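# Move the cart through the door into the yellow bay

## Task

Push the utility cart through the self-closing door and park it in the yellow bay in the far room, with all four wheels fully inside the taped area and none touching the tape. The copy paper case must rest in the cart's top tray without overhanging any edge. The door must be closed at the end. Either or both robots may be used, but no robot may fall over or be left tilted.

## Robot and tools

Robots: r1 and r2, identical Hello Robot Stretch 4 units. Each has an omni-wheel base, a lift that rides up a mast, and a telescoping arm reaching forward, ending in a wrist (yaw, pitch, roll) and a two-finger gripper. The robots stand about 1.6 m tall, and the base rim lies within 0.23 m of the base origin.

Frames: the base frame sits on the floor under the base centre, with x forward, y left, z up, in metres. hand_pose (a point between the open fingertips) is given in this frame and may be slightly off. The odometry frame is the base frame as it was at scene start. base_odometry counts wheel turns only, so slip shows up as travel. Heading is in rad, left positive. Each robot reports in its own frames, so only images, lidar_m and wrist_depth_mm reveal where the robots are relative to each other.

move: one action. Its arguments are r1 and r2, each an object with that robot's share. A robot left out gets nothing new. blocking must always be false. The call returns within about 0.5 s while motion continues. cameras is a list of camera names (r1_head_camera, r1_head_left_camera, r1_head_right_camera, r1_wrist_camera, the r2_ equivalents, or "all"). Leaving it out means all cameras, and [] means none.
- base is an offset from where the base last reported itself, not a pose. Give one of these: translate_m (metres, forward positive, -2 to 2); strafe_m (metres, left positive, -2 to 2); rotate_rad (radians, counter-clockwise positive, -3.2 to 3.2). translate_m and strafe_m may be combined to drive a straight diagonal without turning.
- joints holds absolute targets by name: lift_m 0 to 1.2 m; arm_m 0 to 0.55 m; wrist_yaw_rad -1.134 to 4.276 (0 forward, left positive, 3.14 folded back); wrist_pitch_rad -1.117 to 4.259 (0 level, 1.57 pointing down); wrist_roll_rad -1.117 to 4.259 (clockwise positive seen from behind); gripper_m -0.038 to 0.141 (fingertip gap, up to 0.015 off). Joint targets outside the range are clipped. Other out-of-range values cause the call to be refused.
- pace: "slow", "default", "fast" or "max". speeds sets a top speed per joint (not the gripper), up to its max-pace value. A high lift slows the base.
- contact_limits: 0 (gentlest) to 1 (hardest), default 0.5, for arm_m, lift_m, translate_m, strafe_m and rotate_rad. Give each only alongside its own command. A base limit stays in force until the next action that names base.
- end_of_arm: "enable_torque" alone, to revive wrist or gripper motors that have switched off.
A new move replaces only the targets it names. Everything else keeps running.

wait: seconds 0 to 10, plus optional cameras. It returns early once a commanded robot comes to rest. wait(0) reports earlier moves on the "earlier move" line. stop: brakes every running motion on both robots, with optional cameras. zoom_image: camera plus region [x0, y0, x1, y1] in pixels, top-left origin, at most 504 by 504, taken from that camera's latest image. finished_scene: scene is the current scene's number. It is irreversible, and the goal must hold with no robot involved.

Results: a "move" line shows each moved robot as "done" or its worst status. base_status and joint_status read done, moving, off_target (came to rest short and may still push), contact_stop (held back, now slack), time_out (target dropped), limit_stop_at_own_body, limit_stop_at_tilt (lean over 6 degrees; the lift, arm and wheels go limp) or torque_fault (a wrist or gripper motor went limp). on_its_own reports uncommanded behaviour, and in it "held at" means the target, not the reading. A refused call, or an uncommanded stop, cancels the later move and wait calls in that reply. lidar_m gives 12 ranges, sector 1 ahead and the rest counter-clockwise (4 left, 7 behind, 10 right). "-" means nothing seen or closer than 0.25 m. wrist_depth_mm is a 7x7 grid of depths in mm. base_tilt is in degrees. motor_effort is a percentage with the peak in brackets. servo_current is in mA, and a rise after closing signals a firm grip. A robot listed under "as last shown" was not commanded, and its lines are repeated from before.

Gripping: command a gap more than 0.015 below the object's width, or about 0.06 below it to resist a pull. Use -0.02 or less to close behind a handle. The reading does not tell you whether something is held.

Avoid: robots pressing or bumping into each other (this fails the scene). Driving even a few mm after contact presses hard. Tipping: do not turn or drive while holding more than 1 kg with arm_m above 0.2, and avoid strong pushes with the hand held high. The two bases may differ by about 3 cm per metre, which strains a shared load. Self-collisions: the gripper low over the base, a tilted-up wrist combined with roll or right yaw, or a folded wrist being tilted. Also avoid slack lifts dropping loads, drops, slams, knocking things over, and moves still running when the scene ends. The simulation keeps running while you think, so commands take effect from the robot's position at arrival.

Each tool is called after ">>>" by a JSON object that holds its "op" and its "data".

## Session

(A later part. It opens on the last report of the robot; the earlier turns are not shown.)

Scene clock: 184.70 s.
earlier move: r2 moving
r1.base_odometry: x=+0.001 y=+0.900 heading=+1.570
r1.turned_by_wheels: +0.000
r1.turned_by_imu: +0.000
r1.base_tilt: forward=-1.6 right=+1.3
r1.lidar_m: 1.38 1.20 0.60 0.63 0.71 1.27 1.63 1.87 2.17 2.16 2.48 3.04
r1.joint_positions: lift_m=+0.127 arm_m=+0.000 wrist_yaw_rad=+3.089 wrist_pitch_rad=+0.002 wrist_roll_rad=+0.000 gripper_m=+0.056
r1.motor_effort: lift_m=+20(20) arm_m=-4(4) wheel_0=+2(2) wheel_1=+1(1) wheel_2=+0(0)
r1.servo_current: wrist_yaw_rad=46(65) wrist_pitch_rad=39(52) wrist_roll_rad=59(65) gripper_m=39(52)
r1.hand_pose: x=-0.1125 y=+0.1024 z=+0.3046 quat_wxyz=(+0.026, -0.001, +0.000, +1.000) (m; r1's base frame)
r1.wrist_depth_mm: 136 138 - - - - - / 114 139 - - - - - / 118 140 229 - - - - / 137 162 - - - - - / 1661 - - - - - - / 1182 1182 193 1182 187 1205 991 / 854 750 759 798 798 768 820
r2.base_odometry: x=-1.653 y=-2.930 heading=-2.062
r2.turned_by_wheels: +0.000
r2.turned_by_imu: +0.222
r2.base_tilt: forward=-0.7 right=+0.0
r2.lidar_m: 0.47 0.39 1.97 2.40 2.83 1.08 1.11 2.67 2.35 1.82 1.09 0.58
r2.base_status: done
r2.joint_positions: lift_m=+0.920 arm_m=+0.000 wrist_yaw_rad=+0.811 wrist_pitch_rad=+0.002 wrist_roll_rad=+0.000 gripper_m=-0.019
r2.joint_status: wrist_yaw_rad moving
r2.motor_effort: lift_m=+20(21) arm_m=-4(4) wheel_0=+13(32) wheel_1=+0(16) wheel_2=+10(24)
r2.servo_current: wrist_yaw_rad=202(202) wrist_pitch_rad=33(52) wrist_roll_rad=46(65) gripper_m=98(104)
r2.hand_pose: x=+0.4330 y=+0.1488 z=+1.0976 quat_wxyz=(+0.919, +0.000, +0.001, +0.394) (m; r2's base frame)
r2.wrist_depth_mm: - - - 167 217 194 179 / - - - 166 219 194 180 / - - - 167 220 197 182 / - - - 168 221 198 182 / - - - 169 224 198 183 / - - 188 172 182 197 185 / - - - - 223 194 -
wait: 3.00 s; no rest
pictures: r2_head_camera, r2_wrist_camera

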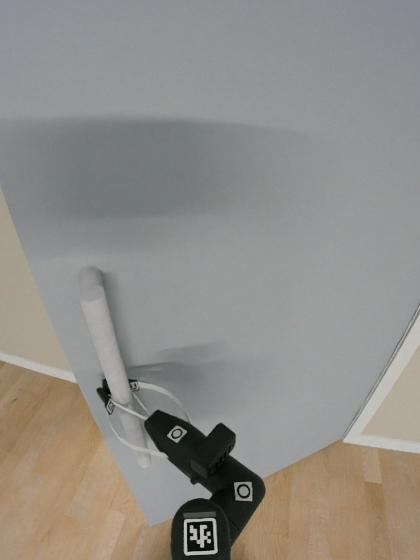

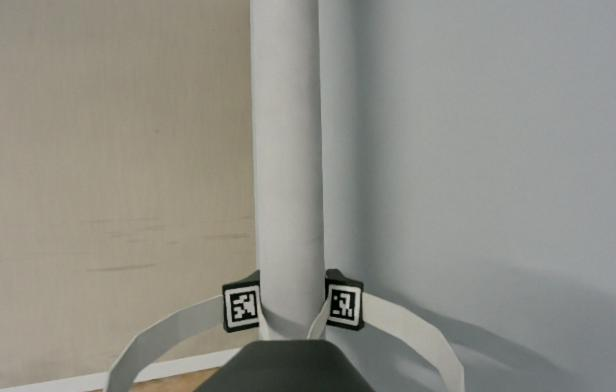

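>>> {"op": "move", "data": {"blocking": false, "r2": {"base":{"translate_m":-0.20,"strafe_m":-0.12},"pace":"slow"}, "cameras": []}}

>>> {"op": "wait", "data": {"seconds": 4, "cameras": ["r2_head_camera","r2_head_left_camera","r2_wrist_camera"]}}

Scene clock: 194.03 s.
earlier move: r2 off_target
move: r2 moving
r1: as last shown
r1.lidar_m: 1.35 1.24 0.61 0.63 0.74 1.27 1.63 1.91 2.16 2.16 2.47 3.03
r1.motor_effort: lift_m=+20(20) arm_m=-4(4) wheel_0=+1(2) wheel_1=+1(1) wheel_2=+0(0)
r1.servo_current: wrist_yaw_rad=52(65) wrist_pitch_rad=39(46) wrist_roll_rad=46(59) gripper_m=39(46)
r1.wrist_depth_mm: 136 139 - - - - - / 113 139 - - - - - / 118 140 229 - - - - / 137 162 - - - - - / 1618 - - - - - - / 1182 1205 194 1182 187 1160 991 / 842 750 750 798 809 778 820
r2.base_odometry: x=-1.654 y=-2.916 heading=-2.059
r2.turned_by_wheels: +0.003
r2.turned_by_imu: +0.011
r2.base_tilt: forward=-0.6 right=+0.0
r2.lidar_m: 0.46 0.39 2.06 2.41 2.84 1.08 1.10 2.67 2.33 1.81 1.06 0.58
r2.base_status: translate_m moving; strafe_m moving
r2.joint_positions: lift_m=+0.920 arm_m=+0.000 wrist_yaw_rad=+0.811 wrist_pitch_rad=+0.002 wrist_roll_rad=+0.000 gripper_m=-0.019
r2.joint_status: wrist_yaw_rad off_target (ended at +0.811, target +0.785)
r2.measured_speeds: translate_m=-0.049 strafe_m=-0.031 rotate_rad=+0.000 lift_m=+0.000 arm_m=+0.000 wrist_yaw_rad=+0.000 wrist_pitch_rad=+0.000 wrist_roll_rad=+0.000
r2.motor_effort: lift_m=+20(20) arm_m=-4(4) wheel_0=+13(15) wheel_1=-8(12) wheel_2=+24(24)
r2.servo_current: wrist_yaw_rad=163(176) wrist_pitch_rad=39(46) wrist_roll_rad=46(59) gripper_m=104(104)
r2.hand_pose: x=+0.4330 y=+0.1488 z=+1.0976 quat_wxyz=(+0.919, +0.000, +0.001, +0.394) (m; r2's base frame)
r2.wrist_depth_mm: - - - 167 217 194 179 / - - - 167 220 194 180 / - - - 168 220 196 182 / - - - 168 221 198 183 / - - - 169 224 199 183 / - - 189 175 182 196 185 / - - - - 222 194 -
pictures: none

Scene clock: 197.03 s.
earlier move: r2 done
r1.base_odometry: x=+0.001 y=+0.900 heading=+1.570
r1.turned_by_wheels: +0.000
r1.turned_by_imu: +0.000
r1.base_tilt: forward=-1.6 right=+1.3
r1.lidar_m: 1.37 1.38 0.63 0.63 0.73 1.27 1.64 1.92 2.15 2.16 2.50 3.06
r1.joint_positions: lift_m=+0.127 arm_m=+0.000 wrist_yaw_rad=+3.089 wrist_pitch_rad=+0.002 wrist_roll_rad=+0.000 gripper_m=+0.056
r1.motor_effort: lift_m=+20(20) arm_m=-4(4) wheel_0=+2(2) wheel_1=+0(1) wheel_2=+0(0)
r1.servo_current: wrist_yaw_rad=52(65) wrist_pitch_rad=39(52) wrist_roll_rad=26(65) gripper_m=39(46)
r1.hand_pose: x=-0.1125 y=+0.1024 z=+0.3046 quat_wxyz=(+0.026, -0.001, +0.000, +1.000) (m; r1's base frame)
r1.wrist_depth_mm: 136 138 - - - - - / 113 139 - - - - - / 118 140 229 - - - - / 137 162 - - - - - / 1708 - - - - - - / 1160 1182 193 1205 188 1182 991 / 842 750 750 798 798 778 820
r2.base_odometry: x=-1.665 y=-2.697 heading=-2.060
r2.turned_by_wheels: +0.000
r2.turned_by_imu: +0.041
r2.base_tilt: forward=-0.6 right=+0.0
r2.lidar_m: 0.49 0.40 2.52 2.56 3.15 0.98 1.04 2.45 2.17 1.93 1.19 0.66
r2.base_status: done
r2.joint_positions: lift_m=+0.920 arm_m=+0.000 wrist_yaw_rad=+0.811 wrist_pitch_rad=+0.002 wrist_roll_rad=+0.000 gripper_m=-0.019
r2.joint_status: wrist_yaw_rad off_target (ended at +0.811, target +0.785)
r2.on_its_own: wrist_yaw_rad is at rest, and its servo_current (156 mA) is outside its rest range (0 to 104 mA)
r2.motor_effort: lift_m=+20(20) arm_m=-4(4) wheel_0=+15(20) wheel_1=-4(13) wheel_2=+16(25)
r2.servo_current: wrist_yaw_rad=156(176) wrist_pitch_rad=33(46) wrist_roll_rad=39(59) gripper_m=91(104)
r2.hand_pose: x=+0.4330 y=+0.1488 z=+1.0976 quat_wxyz=(+0.919, +0.000, +0.001, +0.394) (m; r2's base frame)
r2.wrist_depth_mm: - - - 166 224 207 195 / - - - 167 226 208 196 / - - - 167 227 210 198 / - - - 168 229 209 200 / - - - 169 229 211 201 / - - 189 170 223 212 200 / - - - - 229 208 202
wait: 3.00 of 4 s (r2 has come to rest)
pictures: r2_head_camera, r2_head_left_camera, r2_wrist_camera

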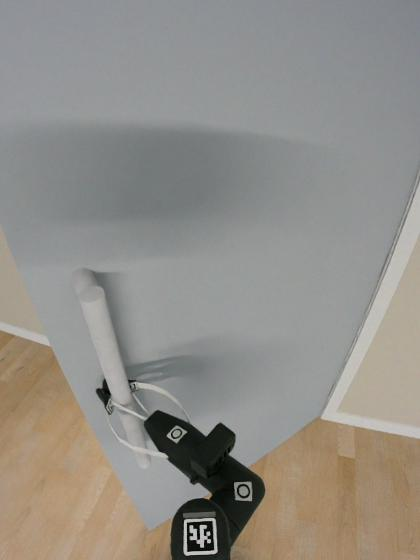

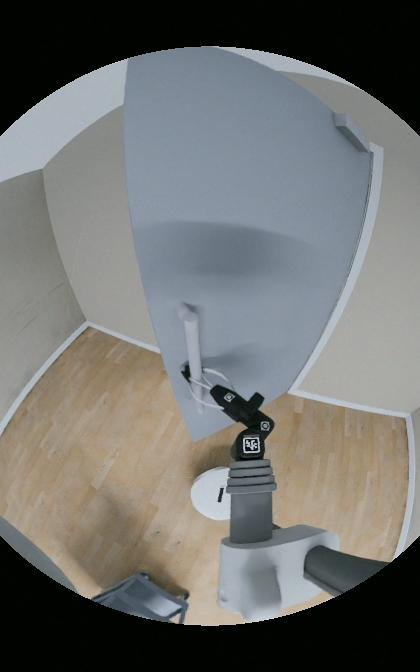

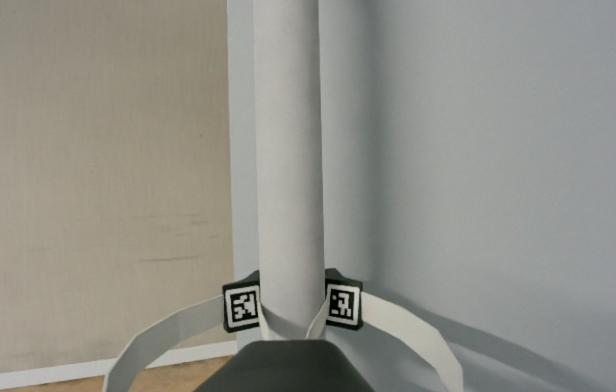

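>>> {"op": "move", "data": {"blocking": false, "r2": {"base":{"translate_m":-0.20,"strafe_m":-0.15},"joints":{"wrist_yaw_rad":0.85},"pace":"slow"}, "cameras": []}}

>>> {"op": "wait", "data": {"seconds": 4, "cameras": ["r2_head_camera","r2_head_left_camera","r2_wrist_camera"]}}

Scene clock: 208.60 s.
move: r2 moving
r1: as last shown
r1.base_tilt: forward=-1.6 right=+1.2
r1.lidar_m: 1.39 1.37 0.62 0.62 0.72 1.24 1.65 1.90 2.15 2.16 2.50 3.08
r1.motor_effort: lift_m=+20(20) arm_m=-4(4) wheel_0=+1(2) wheel_1=+0(1) wheel_2=+0(0)
r1.servo_current: wrist_yaw_rad=52(59) wrist_pitch_rad=46(46) wrist_roll_rad=39(65) gripper_m=46(46)
r1.wrist_depth_mm: 136 139 - - - - - / 113 139 - - - - - / 118 140 229 - - - - / 137 161 - - - - - / 1661 - - - - - - / 1205 1182 193 1205 187 1182 1008 / 854 750 759 798 788 768 820
r2.base_odometry: x=-1.667 y=-2.684 heading=-2.059
r2.turned_by_wheels: +0.001
r2.turned_by_imu: +0.002
r2.base_tilt: forward=-0.6 right=+0.0
r2.lidar_m: 0.48 0.39 2.48 2.59 3.12 0.95 1.04 2.45 2.15 1.93 1.21 0.67
r2.base_status: translate_m moving; strafe_m moving
r2.joint_positions: lift_m=+0.920 arm_m=+0.000 wrist_yaw_rad=+0.852 wrist_pitch_rad=+0.002 wrist_roll_rad=+0.000 gripper_m=-0.019
r2.joint_status: wrist_yaw_rad moving
r2.measured_speeds: translate_m=-0.043 strafe_m=-0.031 rotate_rad=+0.000 lift_m=+0.000 arm_m=+0.000 wrist_yaw_rad=+0.002 wrist_pitch_rad=+0.000 wrist_roll_rad=+0.000
r2.motor_effort: lift_m=+20(20) arm_m=-4(4) wheel_0=+7(16) wheel_1=-12(12) wheel_2=+19(19)
r2.servo_current: wrist_yaw_rad=7(176) wrist_pitch_rad=39(46) wrist_roll_rad=39(52) gripper_m=91(98)
r2.hand_pose: x=+0.4266 y=+0.1595 z=+1.0976 quat_wxyz=(+0.911, +0.000, +0.001, +0.413) (m; r2's base frame)
r2.wrist_depth_mm: - - - 164 224 207 195 / - - - 167 226 208 197 / - - - 166 227 210 198 / - - - 168 229 211 199 / - - - 169 231 212 200 / - - 187 169 183 213 201 / - - - - 230 209 202
pictures: none

Scene clock: 211.80 s.
earlier move: r2 done
r1.base_odometry: x=+0.001 y=+0.900 heading=+1.570
r1.turned_by_wheels: +0.000
r1.turned_by_imu: +0.000
r1.base_tilt: forward=-1.6 right=+1.3
r1.lidar_m: 1.37 1.37 0.63 0.62 0.76 1.27 1.63 1.88 2.17 2.13 2.49 3.04
r1.joint_positions: lift_m=+0.127 arm_m=+0.000 wrist_yaw_rad=+3.089 wrist_pitch_rad=+0.002 wrist_roll_rad=+0.000 gripper_m=+0.056
r1.motor_effort: lift_m=+20(20) arm_m=-4(4) wheel_0=+1(2) wheel_1=+1(1) wheel_2=+0(0)
r1.servo_current: wrist_yaw_rad=39(59) wrist_pitch_rad=46(52) wrist_roll_rad=39(65) gripper_m=46(52)
r1.hand_pose: x=-0.1125 y=+0.1024 z=+0.3046 quat_wxyz=(+0.026, -0.001, +0.000, +1.000) (m; r1's base frame)
r1.wrist_depth_mm: 136 139 - - - - - / 113 139 - - - - - / 118 139 229 - - - - / 137 162 - - - - - / 1708 - - - - - - / 1205 1205 194 1205 188 1182 991 / 842 759 768 788 809 768 809
r2.base_odometry: x=-1.704 y=-2.451 heading=-2.060
r2.turned_by_wheels: -0.001
r2.turned_by_imu: +0.000
r2.base_tilt: forward=-0.6 right=+0.1
r2.lidar_m: 0.41 0.38 2.76 2.77 0.90 0.89 3.63 2.22 1.98 2.00 1.35 0.87
r2.base_status: done
r2.joint_positions: lift_m=+0.920 arm_m=+0.000 wrist_yaw_rad=+0.846 wrist_pitch_rad=+0.002 wrist_roll_rad=+0.000 gripper_m=-0.019
r2.joint_status: all done
r2.motor_effort: lift_m=+20(20) arm_m=-4(4) wheel_0=-1(16) wheel_1=-11(12) wheel_2=+12(19)
r2.servo_current: wrist_yaw_rad=52(176) wrist_pitch_rad=46(52) wrist_roll_rad=46(59) gripper_m=91(104)
r2.hand_pose: x=+0.4276 y=+0.1578 z=+1.0976 quat_wxyz=(+0.912, +0.000, +0.001, +0.410) (m; r2's base frame)
r2.wrist_depth_mm: - - 247 163 238 234 230 / - - 249 164 238 236 230 / - - 250 166 240 236 232 / - - 252 167 242 237 233 / - - 253 167 244 237 235 / - - 251 168 180 238 236 / - - 255 - 245 239 238
wait: 3.20 of 4 s (r2 has come to rest)
pictures: r2_head_camera, r2_head_left_camera, r2_wrist_camera

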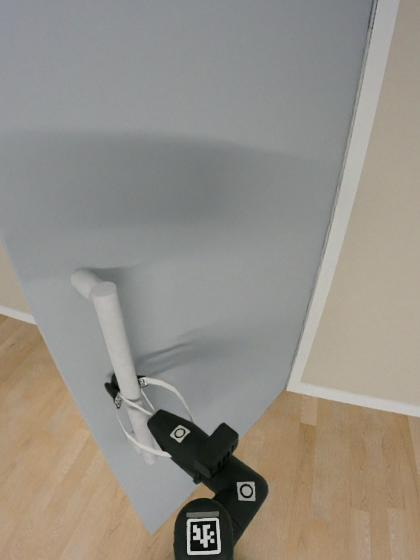

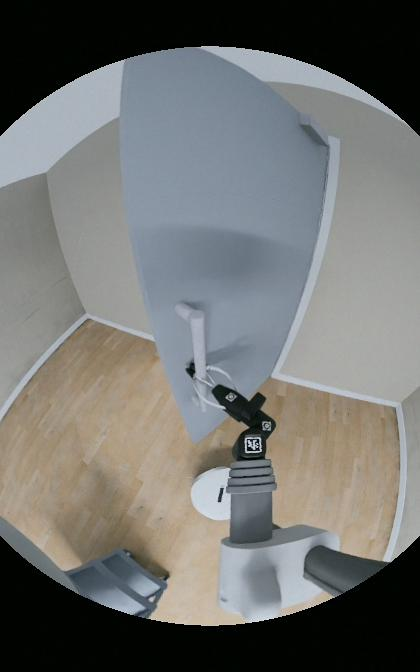

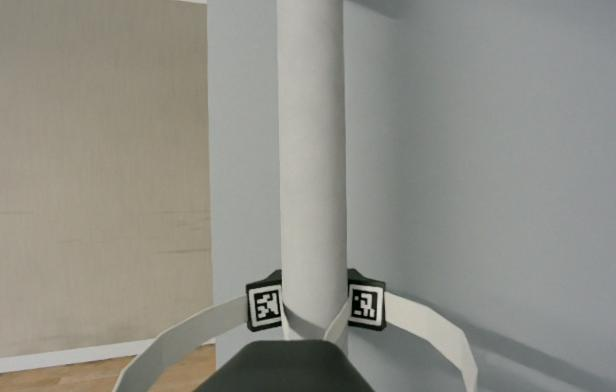

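>>> {"op": "move", "data": {"blocking": false, "r2": {"base":{"translate_m":-0.067,"strafe_m":-0.248},"joints":{"wrist_yaw_rad":1.09},"pace":"slow","speeds":{"wrist_yaw_rad":0.1}}, "cameras": []}}

>>> {"op": "wait", "data": {"seconds": 5, "cameras": ["r2_head_camera","r2_head_left_camera","r2_wrist_camera"]}}

Scene clock: 219.00 s.
move: r2 moving
r1: as last shown
r1.lidar_m: 1.37 1.38 0.62 0.62 0.74 1.24 1.65 1.90 2.16 2.15 2.49 3.04
r1.servo_current: wrist_yaw_rad=59(65) wrist_pitch_rad=39(52) wrist_roll_rad=59(59) gripper_m=39(46)
r1.wrist_depth_mm: 136 139 - - - - - / 114 139 - - - - - / 118 140 230 - - - - / 137 162 - - - - - / 1661 - - - - - - / 1182 1182 193 1182 187 1182 991 / 831 741 759 798 788 778 820
r2.base_odometry: x=-1.713 y=-2.442 heading=-2.060
r2.turned_by_wheels: +0.000
r2.turned_by_imu: +0.001
r2.base_tilt: forward=-0.6 right=+0.1
r2.lidar_m: 0.43 0.40 2.76 2.80 0.90 0.90 3.58 2.20 1.95 1.98 1.35 0.91
r2.base_status: translate_m moving; strafe_m moving
r2.joint_positions: lift_m=+0.920 arm_m=+0.000 wrist_yaw_rad=+0.871 wrist_pitch_rad=+0.002 wrist_roll_rad=+0.000 gripper_m=-0.019
r2.joint_status: wrist_yaw_rad moving
r2.measured_speeds: translate_m=-0.014 strafe_m=-0.049 rotate_rad=-0.003 lift_m=+0.000 arm_m=+0.000 wrist_yaw_rad=+0.091 wrist_pitch_rad=+0.000 wrist_roll_rad=+0.000
r2.motor_effort: lift_m=+20(20) arm_m=-3(4) wheel_0=+4(6) wheel_1=-14(16) wheel_2=+14(15)
r2.servo_current: wrist_yaw_rad=156(215) wrist_pitch_rad=33(46) wrist_roll_rad=59(59) gripper_m=85(98)
r2.hand_pose: x=+0.4236 y=+0.1642 z=+1.0976 quat_wxyz=(+0.907, +0.000, +0.001, +0.422) (m; r2's base frame)
r2.wrist_depth_mm: - - 248 164 238 233 229 / - - 250 165 238 232 229 / - - 250 167 240 234 230 / - - 253 167 241 236 232 / - - 254 167 242 236 233 / - - 254 169 180 237 234 / - - 256 - 244 237 236
pictures: none

Scene clock: 222.30 s.
earlier move: r2 done
r1.base_odometry: x=+0.001 y=+0.900 heading=+1.570
r1.turned_by_wheels: +0.000
r1.turned_by_imu: +0.000
r1.base_tilt: forward=-1.6 right=+1.3
r1.lidar_m: 1.37 1.38 0.64 0.64 0.72 1.29 1.63 1.88 2.17 2.14 2.47 3.05
r1.joint_positions: lift_m=+0.127 arm_m=+0.000 wrist_yaw_rad=+3.089 wrist_pitch_rad=+0.002 wrist_roll_rad=+0.000 gripper_m=+0.056
r1.motor_effort: lift_m=+20(20) arm_m=-4(4) wheel_0=+1(2) wheel_1=+1(1) wheel_2=+0(0)
r1.servo_current: wrist_yaw_rad=46(78) wrist_pitch_rad=46(52) wrist_roll_rad=52(65) gripper_m=39(52)
r1.hand_pose: x=-0.1125 y=+0.1024 z=+0.3046 quat_wxyz=(+0.026, -0.001, +0.000, +1.000) (m; r1's base frame)
r1.wrist_depth_mm: 136 139 - - - - - / 113 139 - - - - - / 118 140 229 - - - - / 137 161 - - - - - / 1661 - - - - - - / 1182 1205 195 1182 188 1160 991 / 842 759 741 809 798 788 809
r2.base_odometry: x=-1.891 y=-2.275 heading=-2.058
r2.turned_by_wheels: +0.002
r2.turned_by_imu: +0.003
r2.base_tilt: forward=-0.7 right=+0.0
r2.lidar_m: 0.56 0.35 2.83 3.04 0.99 0.98 3.15 1.94 1.70 1.72 1.31 1.19
r2.base_status: done
r2.joint_positions: lift_m=+0.920 arm_m=+0.000 wrist_yaw_rad=+1.099 wrist_pitch_rad=+0.002 wrist_roll_rad=+0.000 gripper_m=-0.019
r2.joint_status: all done
r2.motor_effort: lift_m=+20(20) arm_m=-4(4) wheel_0=+14(18) wheel_1=-3(16) wheel_2=+11(15)
r2.servo_current: wrist_yaw_rad=59(215) wrist_pitch_rad=39(46) wrist_roll_rad=46(59) gripper_m=91(98)
r2.hand_pose: x=+0.3798 y=+0.2172 z=+1.0976 quat_wxyz=(+0.853, +0.000, +0.001, +0.522) (m; r2's base frame)
r2.wrist_depth_mm: - - 252 166 235 226 220 / - - 253 167 234 227 221 / - - 254 167 236 228 222 / - - 256 168 237 229 222 / - - 257 168 239 229 224 / - - 188 169 236 231 225 / - - 260 - - 229 226
wait: 3.30 of 5 s (r2 has come to rest)
pictures: r2_head_camera, r2_head_left_camera, r2_wrist_camera

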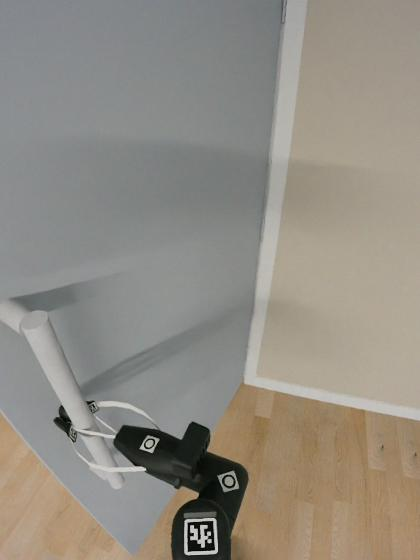

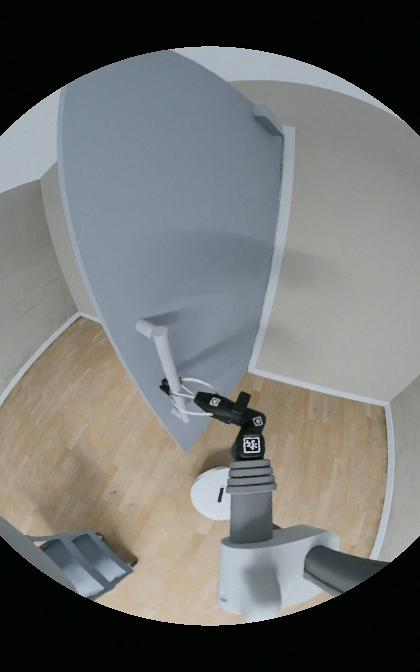

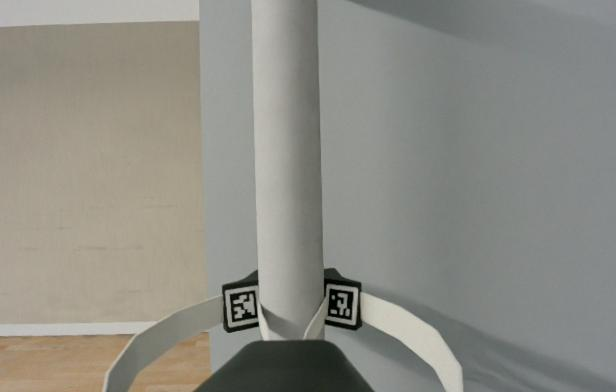

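>>> {"op": "move", "data": {"blocking": false, "r2": {"base":{"translate_m":-0.008,"strafe_m":-0.22},"joints":{"wrist_yaw_rad":1.30},"pace":"slow","speeds":{"wrist_yaw_rad":0.1}}, "cameras": []}}

>>> {"op": "wait", "data": {"seconds": 5, "cameras": ["r2_head_camera","r2_head_left_camera","r2_wrist_camera"]}}

Scene clock: 229.40 s.
move: r2 moving
r1: as last shown
r1.lidar_m: 1.36 1.38 0.61 0.62 0.74 1.25 1.64 1.90 2.16 2.15 2.46 3.04
r1.servo_current: wrist_yaw_rad=46(59) wrist_pitch_rad=33(52) wrist_roll_rad=52(59) gripper_m=46(46)
r1.wrist_depth_mm: 136 139 - - - - - / 113 139 - - - - - / 117 139 229 - - - - / 137 162 - - - - - / 1661 - - - - - - / 1182 1205 194 1160 187 1182 1025 / 831 750 750 788 798 759 809
r2.base_odometry: x=-1.903 y=-2.269 heading=-2.056
r2.turned_by_wheels: +0.002
r2.turned_by_imu: +0.002
r2.base_tilt: forward=-0.7 right=+0.0
r2.lidar_m: 0.57 0.37 2.81 3.04 1.02 0.99 3.11 1.89 1.71 1.73 1.34 1.18
r2.base_status: translate_m moving; strafe_m moving
r2.joint_positions: lift_m=+0.920 arm_m=+0.000 wrist_yaw_rad=+1.139 wrist_pitch_rad=+0.002 wrist_roll_rad=+0.000 gripper_m=-0.019
r2.joint_status: wrist_yaw_rad moving
r2.measured_speeds: translate_m=-0.001 strafe_m=-0.055 rotate_rad=-0.003 lift_m=+0.000 arm_m=+0.000 wrist_yaw_rad=+0.101 wrist_pitch_rad=+0.000 wrist_roll_rad=+0.000
r2.motor_effort: lift_m=+20(20) arm_m=-4(4) wheel_0=+14(18) wheel_1=-7(9) wheel_2=+13(13)
r2.servo_current: wrist_yaw_rad=7(85) wrist_pitch_rad=33(46) wrist_roll_rad=59(59) gripper_m=91(98)
r2.hand_pose: x=+0.3710 y=+0.2253 z=+1.0976 quat_wxyz=(+0.842, +0.000, +0.001, +0.539) (m; r2's base frame)
r2.wrist_depth_mm: - - 253 165 233 224 216 / - - 255 165 234 224 217 / - - 256 166 236 225 218 / - - 258 168 237 227 220 / - - 259 167 238 229 222 / - - 186 171 183 229 221 / - - 262 - 238 226 223
pictures: none

Scene clock: 232.27 s.
earlier move: r2 off_target
r1.base_odometry: x=+0.001 y=+0.900 heading=+1.570
r1.turned_by_wheels: +0.000
r1.turned_by_imu: +0.000
r1.base_tilt: forward=-1.6 right=+1.3
r1.lidar_m: 1.38 1.40 0.62 0.64 0.73 1.25 1.65 1.89 2.15 2.15 2.46 3.05
r1.joint_positions: lift_m=+0.127 arm_m=+0.000 wrist_yaw_rad=+3.089 wrist_pitch_rad=+0.002 wrist_roll_rad=+0.000 gripper_m=+0.056
r1.motor_effort: lift_m=+20(20) arm_m=-4(4) wheel_0=+2(2) wheel_1=+1(1) wheel_2=+0(0)
r1.servo_current: wrist_yaw_rad=65(72) wrist_pitch_rad=39(52) wrist_roll_rad=26(72) gripper_m=46(52)
r1.hand_pose: x=-0.1125 y=+0.1024 z=+0.3046 quat_wxyz=(+0.026, -0.001, +0.000, +1.000) (m; r1's base frame)
r1.wrist_depth_mm: 136 138 - - - - - / 113 139 - - - - - / 117 140 229 - - - - / 137 161 - - - - - / 1661 - - - - - - / 1182 1205 193 1205 187 1160 991 / 842 750 750 788 788 768 820
r2.base_odometry: x=-2.081 y=-2.166 heading=-2.055
r2.turned_by_wheels: +0.001
r2.turned_by_imu: +0.018
r2.base_tilt: forward=-0.7 right=+0.1
r2.lidar_m: 0.63 0.34 0.40 3.27 1.09 1.19 2.62 1.69 1.51 1.52 1.27 1.11
r2.base_status: done
r2.joint_positions: lift_m=+0.920 arm_m=+0.000 wrist_yaw_rad=+1.322 wrist_pitch_rad=+0.002 wrist_roll_rad=+0.000 gripper_m=-0.019
r2.joint_status: wrist_yaw_rad off_target (ended at +1.322, target +1.300)
r2.on_its_own: wrist_yaw_rad is at rest, and its servo_current (130 mA) is outside its rest range (0 to 104 mA)
r2.motor_effort: lift_m=+20(20) arm_m=+4(4) wheel_0=+21(28) wheel_1=+3(9) wheel_2=+8(14)
r2.servo_current: wrist_yaw_rad=130(143) wrist_pitch_rad=39(46) wrist_roll_rad=39(59) gripper_m=91(98)
r2.hand_pose: x=+0.3267 y=+0.2579 z=+1.0976 quat_wxyz=(+0.789, +0.000, +0.001, +0.614) (m; r2's base frame)
r2.wrist_depth_mm: - - 252 234 226 216 208 / - - 256 235 228 217 - / - - 256 237 229 219 211 / - - 257 238 231 220 212 / - - 258 204 232 221 213 / - - 179 169 229 223 214 / - - 264 - 232 220 213
wait: 2.87 of 5 s (r2 has come to rest)
pictures: r2_head_camera, r2_head_left_camera, r2_wrist_camera

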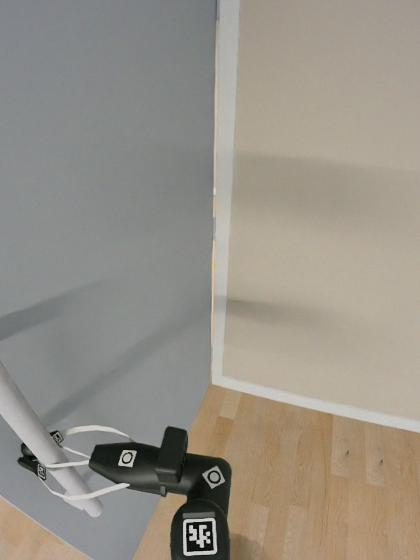

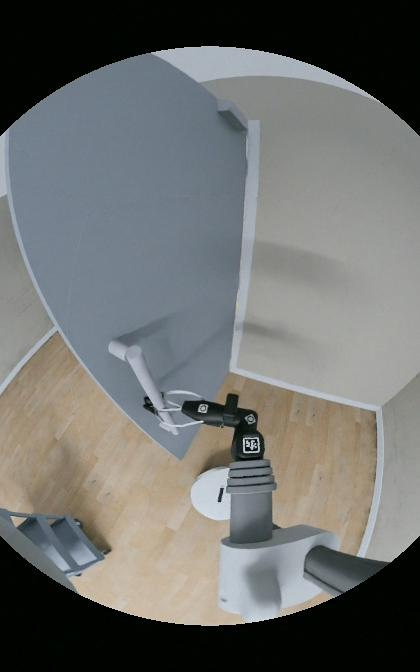

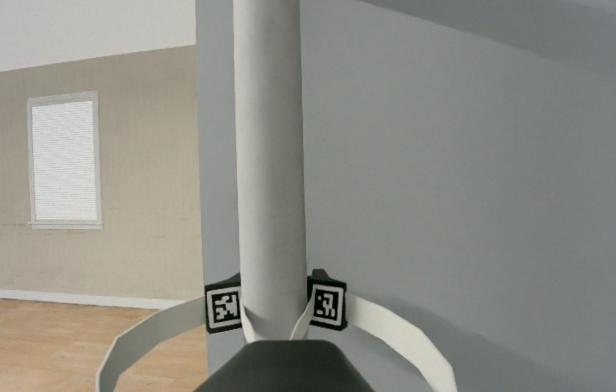

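>>> {"op": "wait", "data": {"seconds": 0, "cameras": ["r1_head_left_camera","r1_head_camera","r2_head_right_camera"]}}

Scene clock: 235.70 s.
r1.base_odometry: x=+0.001 y=+0.900 heading=+1.570
r1.turned_by_wheels: +0.000
r1.turned_by_imu: +0.000
r1.base_tilt: forward=-1.6 right=+1.3
r1.lidar_m: 1.38 1.36 0.63 0.61 0.73 1.28 1.63 1.88 2.17 2.16 2.47 3.06
r1.joint_positions: lift_m=+0.127 arm_m=+0.000 wrist_yaw_rad=+3.089 wrist_pitch_rad=+0.002 wrist_roll_rad=+0.000 gripper_m=+0.056
r1.motor_effort: lift_m=+20(20) arm_m=-4(4) wheel_0=+2(2) wheel_1=+0(1) wheel_2=+0(0)
r1.servo_current: wrist_yaw_rad=59(72) wrist_pitch_rad=46(52) wrist_roll_rad=39(72) gripper_m=46(52)
r1.hand_pose: x=-0.1125 y=+0.1024 z=+0.3046 quat_wxyz=(+0.026, -0.001, +0.000, +1.000) (m; r1's base frame)
r1.wrist_depth_mm: 136 138 - - - - - / 114 139 - - - - - / 117 140 229 - - - - / 137 162 - - - - - / 1708 - - - - - - / 1205 1182 193 1205 187 1160 1025 / 831 759 759 809 788 788 820
r2.base_odometry: x=-2.081 y=-2.166 heading=-2.055
r2.turned_by_wheels: +0.000
r2.turned_by_imu: +0.000
r2.base_tilt: forward=-0.7 right=+0.1
r2.lidar_m: 0.63 0.33 0.37 3.25 1.07 1.20 2.65 1.63 1.52 1.52 1.25 1.13
r2.base_status: done
r2.joint_positions: lift_m=+0.920 arm_m=+0.000 wrist_yaw_rad=+1.322 wrist_pitch_rad=+0.002 wrist_roll_rad=+0.000 gripper_m=-0.019
r2.joint_status: wrist_yaw_rad off_target (ended at +1.322, target +1.300)
r2.on_its_own: wrist_yaw_rad is at rest, and its servo_current (124 mA) is outside its rest range (0 to 104 mA)
r2.motor_effort: lift_m=+20(20) arm_m=+4(4) wheel_0=+21(28) wheel_1=+3(9) wheel_2=+7(14)
r2.servo_current: wrist_yaw_rad=124(143) wrist_pitch_rad=46(46) wrist_roll_rad=52(59) gripper_m=91(98)
r2.hand_pose: x=+0.3267 y=+0.2579 z=+1.0976 quat_wxyz=(+0.789, +0.000, +0.001, +0.614) (m; r2's base frame)
r2.wrist_depth_mm: - - 252 234 227 215 208 / - - 255 235 229 218 - / - - 255 238 229 219 211 / - - 257 238 232 219 212 / - - 259 204 232 221 213 / - - 179 170 230 222 214 / - - 263 - 231 220 214
pictures: r1_head_camera, r1_head_left_camera, r2_head_right_camera

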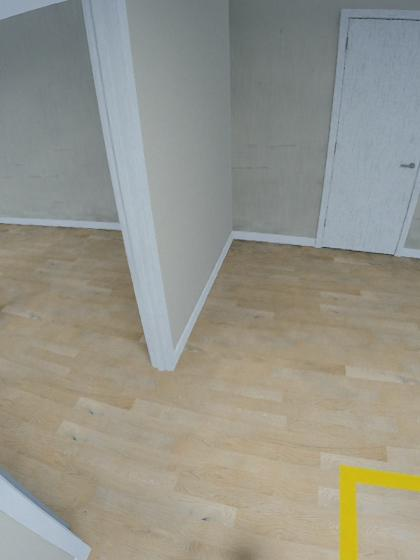

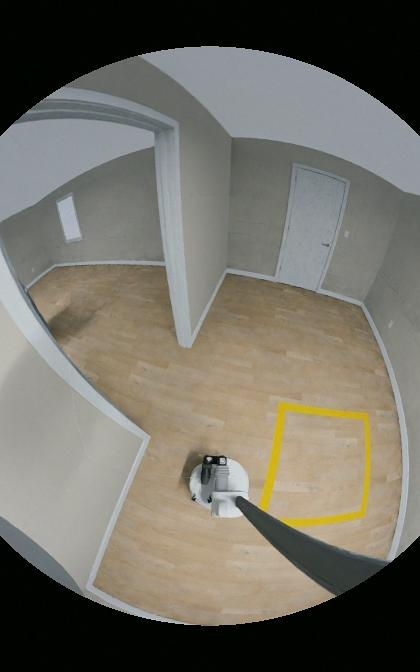

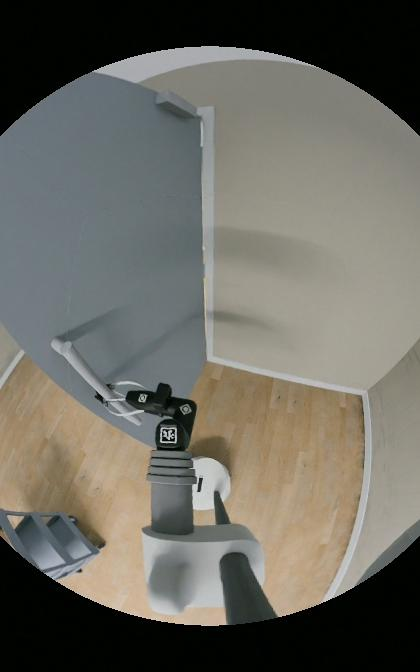

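>>> {"op": "move", "data": {"blocking": false, "r1": {"base":{"translate_m":0.72}}, "cameras": []}}

>>> {"op": "wait", "data": {"seconds": 4, "cameras": []}}

>>> {"op": "move", "data": {"blocking": false, "r1": {"base":{"rotate_rad":1.571}}, "cameras": []}}

>>> {"op": "wait", "data": {"seconds": 4, "cameras": ["r1_head_left_camera","r1_head_camera","r1_head_right_camera"]}}

Scene clock: 246.03 s.
move: r1 moving
r1.base_odometry: x=+0.001 y=+0.931 heading=+1.570
r1.turned_by_wheels: +0.000
r1.turned_by_imu: +0.000
r1.base_tilt: forward=-1.6 right=+1.3
r1.lidar_m: 1.35 1.35 0.62 0.62 0.74 1.20 1.68 1.95 2.16 2.17 2.49 3.04
r1.base_status: translate_m moving
r1.joint_positions: lift_m=+0.127 arm_m=+0.000 wrist_yaw_rad=+3.089 wrist_pitch_rad=+0.002 wrist_roll_rad=+0.000 gripper_m=+0.056
r1.measured_speeds: translate_m=+0.121 strafe_m=-0.001 rotate_rad=+0.002 lift_m=+0.000 arm_m=+0.000 wrist_yaw_rad=+0.000 wrist_pitch_rad=+0.000 wrist_roll_rad=+0.000
r1.motor_effort: lift_m=+20(20) arm_m=-4(4) wheel_0=+5(7) wheel_1=+4(7) wheel_2=-9(9)
r1.servo_current: wrist_yaw_rad=59(65) wrist_pitch_rad=46(52) wrist_roll_rad=46(78) gripper_m=39(46)
r1.hand_pose: x=-0.1125 y=+0.1024 z=+0.3046 quat_wxyz=(+0.026, -0.001, +0.000, +1.000) (m; r1's base frame)
r1.wrist_depth_mm: 136 138 - - - - - / 113 139 - - - - - / 117 139 224 - - - - / 137 162 - - - - - / 1921 1618 - - - - - / 1205 1182 194 1182 188 1160 960 / 831 741 759 809 788 768 820
r2.base_odometry: x=-2.081 y=-2.166 heading=-2.055
r2.turned_by_wheels: +0.000
r2.turned_by_imu: +0.000
r2.base_tilt: forward=-0.7 right=+0.0
r2.lidar_m: 0.65 0.35 0.38 3.25 1.11 1.19 2.68 1.67 1.51 1.55 1.26 1.12
r2.joint_positions: lift_m=+0.920 arm_m=+0.000 wrist_yaw_rad=+1.322 wrist_pitch_rad=+0.002 wrist_roll_rad=+0.000 gripper_m=-0.019
r2.motor_effort: lift_m=+20(20) arm_m=+4(4) wheel_0=+21(22) wheel_1=+3(3) wheel_2=+7(8)
r2.servo_current: wrist_yaw_rad=124(137) wrist_pitch_rad=39(39) wrist_roll_rad=52(52) gripper_m=91(91)
r2.hand_pose: x=+0.3267 y=+0.2579 z=+1.0976 quat_wxyz=(+0.789, +0.000, +0.001, +0.614) (m; r2's base frame)
r2.wrist_depth_mm: - - 251 234 226 216 208 / - - 255 235 229 218 - / - - 257 237 230 219 211 / - - 257 237 231 219 212 / - - 260 204 233 221 213 / - - 179 169 230 222 213 / - - 264 - 231 220 215
pictures: none

Scene clock: 249.40 s.
earlier move: r1 done
r1.base_odometry: x=+0.001 y=+1.620 heading=+1.570
r1.turned_by_wheels: +0.000
r1.turned_by_imu: +0.000
r1.base_tilt: forward=-1.6 right=+1.3
r1.lidar_m: 1.00 0.70 2.65 0.93 0.65 0.94 2.32 2.74 2.33 2.31 2.69 2.37
r1.base_status: done
r1.joint_positions: lift_m=+0.127 arm_m=+0.000 wrist_yaw_rad=+3.089 wrist_pitch_rad=+0.002 wrist_roll_rad=+0.000 gripper_m=+0.056
r1.motor_effort: lift_m=+20(20) arm_m=-4(4) wheel_0=+3(8) wheel_1=+2(8) wheel_2=+0(10)
r1.servo_current: wrist_yaw_rad=52(72) wrist_pitch_rad=46(52) wrist_roll_rad=46(78) gripper_m=39(46)
r1.hand_pose: x=-0.1125 y=+0.1024 z=+0.3046 quat_wxyz=(+0.026, -0.001, +0.000, +1.000) (m; r1's base frame)
r1.wrist_depth_mm: 137 138 - - - - - / 114 139 - - - - - / 117 140 273 - - - - / 137 162 - - - - - / 1983 - - - - - - / 1308 1366 193 1205 187 1060 - / 798 741 750 788 798 778 -
r2.base_odometry: x=-2.081 y=-2.166 heading=-2.055
r2.turned_by_wheels: +0.000
r2.turned_by_imu: +0.000
r2.base_tilt: forward=-0.7 right=+0.0
r2.lidar_m: 0.65 0.34 0.39 3.23 1.11 1.22 2.66 1.66 1.51 1.55 1.25 1.13
r2.joint_positions: lift_m=+0.920 arm_m=+0.000 wrist_yaw_rad=+1.322 wrist_pitch_rad=+0.002 wrist_roll_rad=+0.000 gripper_m=-0.019
r2.on_its_own: wrist_yaw_rad is at rest, and its servo_current (124 mA) is outside its rest range (0 to 104 mA)
r2.motor_effort: lift_m=+20(20) arm_m=+4(4) wheel_0=+21(22) wheel_1=+3(3) wheel_2=+7(8)
r2.servo_current: wrist_yaw_rad=124(143) wrist_pitch_rad=46(46) wrist_roll_rad=39(65) gripper_m=91(98)
r2.hand_pose: x=+0.3267 y=+0.2579 z=+1.0976 quat_wxyz=(+0.789, +0.000, +0.001, +0.614) (m; r2's base frame)
r2.wrist_depth_mm: - - 253 234 227 216 208 / - - 256 236 229 217 - / - - 255 236 229 218 211 / - - 258 238 231 219 212 / - - 259 204 232 221 213 / - - 179 170 230 222 214 / - - 264 - 233 220 215
wait: 3.37 of 4 s (r1 has come to rest)
pictures: none

Scene clock: 249.90 s.
move: r1 moving
r1.base_odometry: x=+0.001 y=+1.620 heading=+1.822
r1.turned_by_wheels: +0.252
r1.turned_by_imu: +0.252
r1.base_tilt: forward=-1.6 right=+1.3
r1.lidar_m: 0.69 0.71 2.62 0.71 0.67 1.66 2.41 2.46 2.31 2.41 2.49 2.14
r1.base_status: rotate_rad moving
r1.joint_positions: lift_m=+0.127 arm_m=+0.000 wrist_yaw_rad=+3.089 wrist_pitch_rad=+0.002 wrist_roll_rad=+0.000 gripper_m=+0.056
r1.measured_speeds: translate_m=+0.000 strafe_m=+0.001 rotate_rad=+0.976 lift_m=+0.000 arm_m=+0.000 wrist_yaw_rad=+0.000 wrist_pitch_rad=+0.000 wrist_roll_rad=+0.000
r1.motor_effort: lift_m=+20(20) arm_m=-4(4) wheel_0=-6(8) wheel_1=-7(9) wheel_2=-7(8)
r1.servo_current: wrist_yaw_rad=78(78) wrist_pitch_rad=46(46) wrist_roll_rad=59(59) gripper_m=39(52)
r1.hand_pose: x=-0.1125 y=+0.1024 z=+0.3046 quat_wxyz=(+0.026, -0.001, +0.000, +1.000) (m; r1's base frame)
r1.wrist_depth_mm: 136 139 - - - - - / 113 139 - - - - - / 118 140 272 - - - - / 137 162 - - - - - / 1921 - - - - - - / 1205 1182 192 1205 187 1160 1118 / 854 164 750 788 798 778 820
r2.base_odometry: x=-2.081 y=-2.166 heading=-2.055
r2.turned_by_wheels: +0.000
r2.turned_by_imu: +0.000
r2.base_tilt: forward=-0.7 right=+0.1
r2.lidar_m: 0.63 0.35 0.40 3.26 1.09 1.20 2.68 1.69 1.51 1.53 1.27 1.12
r2.joint_positions: lift_m=+0.920 arm_m=+0.000 wrist_yaw_rad=+1.322 wrist_pitch_rad=+0.002 wrist_roll_rad=+0.000 gripper_m=-0.019
r2.motor_effort: lift_m=+20(20) arm_m=+4(4) wheel_0=+21(21) wheel_1=+3(3) wheel_2=+7(8)
r2.servo_current: wrist_yaw_rad=124(137) wrist_pitch_rad=39(46) wrist_roll_rad=46(59) gripper_m=85(98)
r2.hand_pose: x=+0.3267 y=+0.2579 z=+1.0976 quat_wxyz=(+0.789, +0.000, +0.001, +0.614) (m; r2's base frame)
r2.wrist_depth_mm: - - 253 235 226 216 208 / - - 254 236 229 218 - / - - 255 236 229 219 210 / - - 258 238 231 220 212 / - - 259 203 233 221 213 / - - 179 169 230 222 213 / - - 263 - 231 220 215
pictures: none

Scene clock: 251.47 s.
earlier move: r1 done
r1.base_odometry: x=+0.001 y=+1.620 heading=+3.141
r1.turned_by_wheels: +1.319
r1.turned_by_imu: +1.326
r1.base_tilt: forward=-1.6 right=+1.3
r1.lidar_m: 0.95 0.66 0.91 2.34 2.68 2.30 2.31 2.68 2.39 1.01 0.70 2.70
r1.base_status: done
r1.joint_positions: lift_m=+0.127 arm_m=+0.000 wrist_yaw_rad=+3.089 wrist_pitch_rad=+0.002 wrist_roll_rad=+0.000 gripper_m=+0.056
r1.motor_effort: lift_m=+20(20) arm_m=-4(4) wheel_0=-1(10) wheel_1=-2(9) wheel_2=-2(9)
r1.servo_current: wrist_yaw_rad=46(78) wrist_pitch_rad=46(52) wrist_roll_rad=46(65) gripper_m=46(52)
r1.hand_pose: x=-0.1125 y=+0.1024 z=+0.3046 quat_wxyz=(+0.026, -0.001, +0.000, +1.000) (m; r1's base frame)
r1.wrist_depth_mm: 136 138 - - - - - / 113 139 - - - - - / 118 140 272 - - - - / 137 162 - - - - - / 1983 - - - - - - / 1205 1182 193 1182 187 1182 1118 / 854 741 759 153 778 788 820
r2.base_odometry: x=-2.081 y=-2.166 heading=-2.055
r2.turned_by_wheels: +0.000
r2.turned_by_imu: +0.000
r2.base_tilt: forward=-0.7 right=+0.0
r2.lidar_m: 0.66 0.33 0.39 3.25 1.09 1.21 2.66 1.70 1.53 1.53 1.29 1.11
r2.joint_positions: lift_m=+0.920 arm_m=+0.000 wrist_yaw_rad=+1.322 wrist_pitch_rad=+0.002 wrist_roll_rad=+0.000 gripper_m=-0.019
r2.on_its_own: wrist_yaw_rad is at rest, and its servo_current (111 mA) is outside its rest range (0 to 104 mA)
r2.motor_effort: lift_m=+20(20) arm_m=+4(4) wheel_0=+21(22) wheel_1=+3(3) wheel_2=+7(8)
r2.servo_current: wrist_yaw_rad=111(137) wrist_pitch_rad=46(46) wrist_roll_rad=39(59) gripper_m=91(104)
r2.hand_pose: x=+0.3267 y=+0.2579 z=+1.0976 quat_wxyz=(+0.789, +0.000, +0.001, +0.614) (m; r2's base frame)
r2.wrist_depth_mm: - - 252 234 226 216 208 / - - 254 236 228 217 - / - - 256 237 229 219 211 / - - 257 237 232 219 212 / - - 259 203 232 221 213 / - - 179 170 230 222 213 / - - 263 - 231 220 215
wait: 1.57 of 4 s (r1 has come to rest)
pictures: r1_head_camera, r1_head_left_camera, r1_head_right_camera

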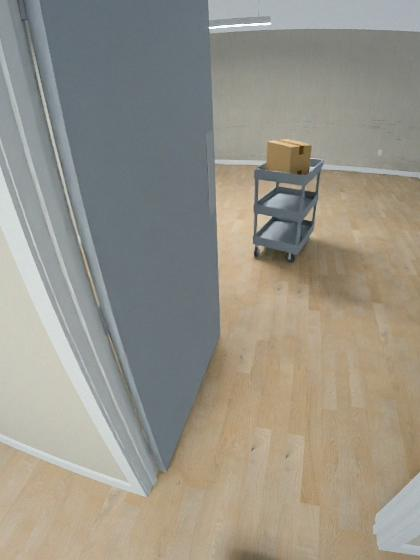

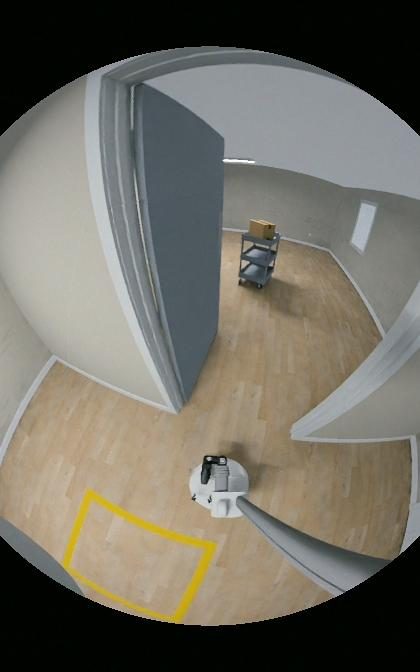

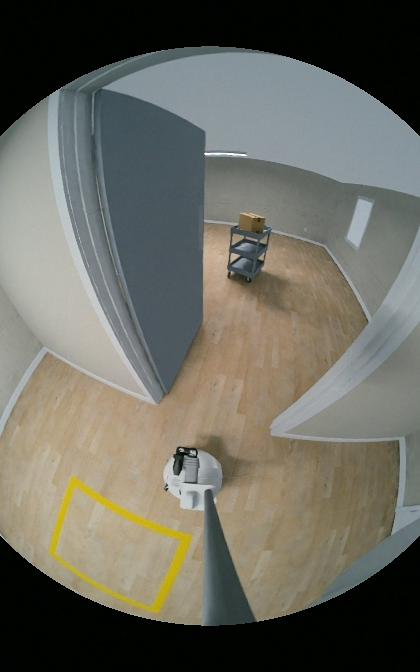

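>>> {"op": "move", "data": {"blocking": false, "r1": {"base":{"rotate_rad":-0.26},"joints":{"lift_m":0.75,"wrist_yaw_rad":1.57}}, "cameras": []}}

>>> {"op": "wait", "data": {"seconds": 4, "cameras": []}}

>>> {"op": "wait", "data": {"seconds": 3, "cameras": ["r1_head_left_camera","r1_head_camera"]}}

Scene clock: 263.73 s.
move: r1 moving
r1.base_odometry: x=+0.001 y=+1.620 heading=+2.929
r1.turned_by_wheels: -0.212
r1.turned_by_imu: -0.213
r1.base_tilt: forward=-1.6 right=+1.3
r1.lidar_m: 1.54 0.66 0.66 2.04 2.45 2.39 2.32 2.45 2.41 1.77 0.68 0.72
r1.base_status: rotate_rad moving
r1.joint_positions: lift_m=+0.164 arm_m=+0.000 wrist_yaw_rad=+2.503 wrist_pitch_rad=+0.002 wrist_roll_rad=+0.000 gripper_m=+0.056
r1.joint_status: lift_m moving; wrist_yaw_rad moving
r1.measured_speeds: translate_m=+0.001 strafe_m=-0.001 rotate_rad=-0.465 lift_m=+0.146 arm_m=+0.000 wrist_yaw_rad=-1.820 wrist_pitch_rad=+0.000 wrist_roll_rad=+0.000
r1.motor_effort: lift_m=+26(27) arm_m=-4(4) wheel_0=+1(9) wheel_1=+2(8) wheel_2=+1(7)
r1.servo_current: wrist_yaw_rad=72(137) wrist_pitch_rad=46(46) wrist_roll_rad=59(65) gripper_m=39(39)
r1.hand_pose: x=-0.0084 y=+0.2422 z=+0.3421 quat_wxyz=(+0.314, -0.001, +0.000, +0.949) (m; r1's base frame)
r1.wrist_depth_mm: - - - - - - - / - - - - - - - / - - - - - - - / - - - - - - - / - - - - - - - / 1308 1281 193 1308 187 1281 1255 / 917 820 820 143 809 842 891
r2.base_odometry: x=-2.081 y=-2.166 heading=-2.055
r2.turned_by_wheels: +0.000
r2.turned_by_imu: +0.000
r2.base_tilt: forward=-0.7 right=+0.0
r2.lidar_m: 0.67 0.35 0.37 3.25 1.09 1.19 2.67 1.68 1.52 1.53 1.24 1.11
r2.joint_positions: lift_m=+0.920 arm_m=+0.000 wrist_yaw_rad=+1.322 wrist_pitch_rad=+0.002 wrist_roll_rad=+0.000 gripper_m=-0.019
r2.motor_effort: lift_m=+20(20) arm_m=+4(4) wheel_0=+21(21) wheel_1=+3(3) wheel_2=+7(8)
r2.servo_current: wrist_yaw_rad=137(137) wrist_pitch_rad=39(46) wrist_roll_rad=52(52) gripper_m=91(98)
r2.hand_pose: x=+0.3267 y=+0.2579 z=+1.0976 quat_wxyz=(+0.789, +0.000, +0.001, +0.614) (m; r2's base frame)
r2.wrist_depth_mm: - - 252 234 227 216 208 / - - 255 235 229 217 - / - - 256 236 230 219 211 / - - 258 237 232 219 211 / - - 259 204 233 221 213 / - - 179 169 229 223 213 / - - 264 - 232 220 215
pictures: none

Scene clock: 266.60 s.
earlier move: r1 done
r1.base_odometry: x=+0.001 y=+1.620 heading=+2.881
r1.turned_by_wheels: -0.048
r1.turned_by_imu: -0.048
r1.base_tilt: forward=-1.6 right=+1.2
r1.lidar_m: 2.65 0.68 0.67 1.73 2.43 2.43 2.31 2.42 2.47 2.10 0.72 0.69
r1.base_status: done
r1.joint_positions: lift_m=+0.749 arm_m=+0.000 wrist_yaw_rad=+1.573 wrist_pitch_rad=+0.002 wrist_roll_rad=+0.000 gripper_m=+0.056
r1.joint_status: all done
r1.motor_effort: lift_m=+25(28) arm_m=-4(4) wheel_0=+1(9) wheel_1=+1(8) wheel_2=+2(7)
r1.servo_current: wrist_yaw_rad=52(137) wrist_pitch_rad=46(52) wrist_roll_rad=33(65) gripper_m=46(52)
r1.hand_pose: x=+0.2578 y=+0.2886 z=+0.9271 quat_wxyz=(+0.706, -0.001, +0.001, +0.708) (m; r1's base frame)
r1.wrist_depth_mm: - - - - - 449 436 / - - - - - 442 436 / - - - - - 449 439 / - - - - - 452 439 / - - - - - 449 442 / - - 193 - 187 449 442 / - - - 143 - 442 439
r2.base_odometry: x=-2.081 y=-2.166 heading=-2.055
r2.turned_by_wheels: +0.000
r2.turned_by_imu: +0.000
r2.base_tilt: forward=-0.7 right=+0.0
r2.lidar_m: 0.61 0.33 0.36 3.27 1.10 1.18 2.65 1.68 1.51 1.52 1.25 1.12
r2.joint_positions: lift_m=+0.920 arm_m=+0.000 wrist_yaw_rad=+1.322 wrist_pitch_rad=+0.002 wrist_roll_rad=+0.000 gripper_m=-0.019
r2.on_its_own: wrist_yaw_rad is at rest, and its servo_current (124 mA) is outside its rest range (0 to 104 mA)
r2.motor_effort: lift_m=+20(20) arm_m=+4(4) wheel_0=+21(21) wheel_1=+3(3) wheel_2=+7(8)
r2.servo_current: wrist_yaw_rad=124(143) wrist_pitch_rad=39(46) wrist_roll_rad=39(59) gripper_m=91(98)
r2.hand_pose: x=+0.3267 y=+0.2579 z=+1.0976 quat_wxyz=(+0.789, +0.000, +0.001, +0.614) (m; r2's base frame)
r2.wrist_depth_mm: - - 252 234 227 215 208 / - - 255 236 228 217 - / - - 256 236 229 219 211 / - - 258 237 231 220 212 / - - 259 204 233 220 213 / - - 179 169 229 222 213 / - - 264 - 232 220 215
wait: 2.87 of 4 s (r1 has come to rest)
pictures: none

Scene clock: 269.60 s.
r1.base_odometry: x=+0.001 y=+1.620 heading=+2.881
r1.turned_by_wheels: +0.000
r1.turned_by_imu: +0.000
r1.base_tilt: forward=-1.6 right=+1.3
r1.lidar_m: 2.63 0.71 0.67 1.71 2.41 2.44 2.30 2.39 2.49 2.10 0.69 0.72
r1.base_status: done
r1.joint_positions: lift_m=+0.749 arm_m=+0.000 wrist_yaw_rad=+1.573 wrist_pitch_rad=+0.002 wrist_roll_rad=+0.000 gripper_m=+0.056
r1.joint_status: all done
r1.motor_effort: lift_m=+25(28) arm_m=-4(4) wheel_0=+1(9) wheel_1=+1(8) wheel_2=+2(7)
r1.servo_current: wrist_yaw_rad=33(137) wrist_pitch_rad=46(52) wrist_roll_rad=39(65) gripper_m=46(52)
r1.hand_pose: x=+0.2578 y=+0.2886 z=+0.9271 quat_wxyz=(+0.706, -0.001, +0.001, +0.708) (m; r1's base frame)
r1.wrist_depth_mm: - - - - - 449 439 / - - - - - 445 439 / - - - - - 452 439 / - - - - - 449 436 / - - - - - 449 442 / - - 194 - 187 449 442 / - - - 143 - 439 442
r2.base_odometry: x=-2.081 y=-2.166 heading=-2.055
r2.turned_by_wheels: +0.000
r2.turned_by_imu: +0.000
r2.base_tilt: forward=-0.7 right=+0.1
r2.lidar_m: 0.62 0.36 0.40 3.24 1.11 1.17 2.68 1.69 1.51 1.52 1.25 1.12
r2.joint_positions: lift_m=+0.920 arm_m=+0.000 wrist_yaw_rad=+1.322 wrist_pitch_rad=+0.002 wrist_roll_rad=+0.000 gripper_m=-0.019
r2.on_its_own: wrist_yaw_rad is at rest, and its servo_current (130 mA) is outside its rest range (0 to 104 mA)
r2.motor_effort: lift_m=+20(20) arm_m=+4(4) wheel_0=+21(21) wheel_1=+2(3) wheel_2=+8(8)
r2.servo_current: wrist_yaw_rad=130(143) wrist_pitch_rad=39(46) wrist_roll_rad=33(59) gripper_m=91(98)
r2.hand_pose: x=+0.3267 y=+0.2579 z=+1.0976 quat_wxyz=(+0.789, +0.000, +0.001, +0.614) (m; r2's base frame)
r2.wrist_depth_mm: - - 251 234 227 216 208 / - - 255 236 229 218 - / - - 255 236 229 220 211 / - - 257 238 232 219 211 / - - 258 204 232 220 213 / - - 179 169 230 221 214 / - - 264 - 232 220 216
wait: 3.00 s; at rest by 0.27 s
pictures: r1_head_camera, r1_head_left_camera

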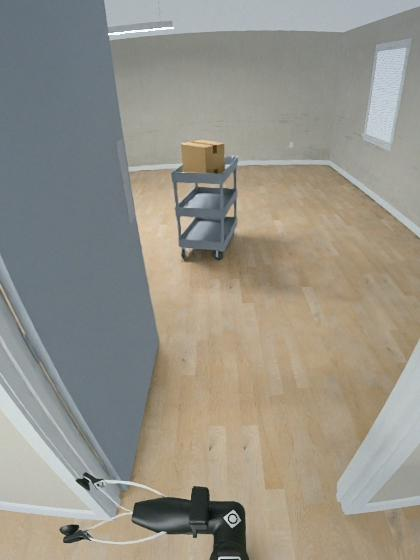

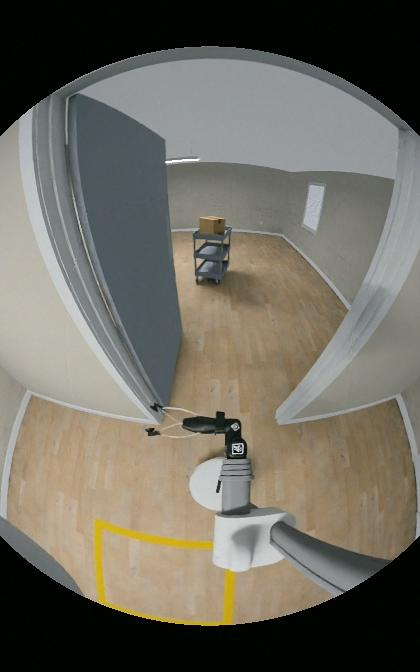

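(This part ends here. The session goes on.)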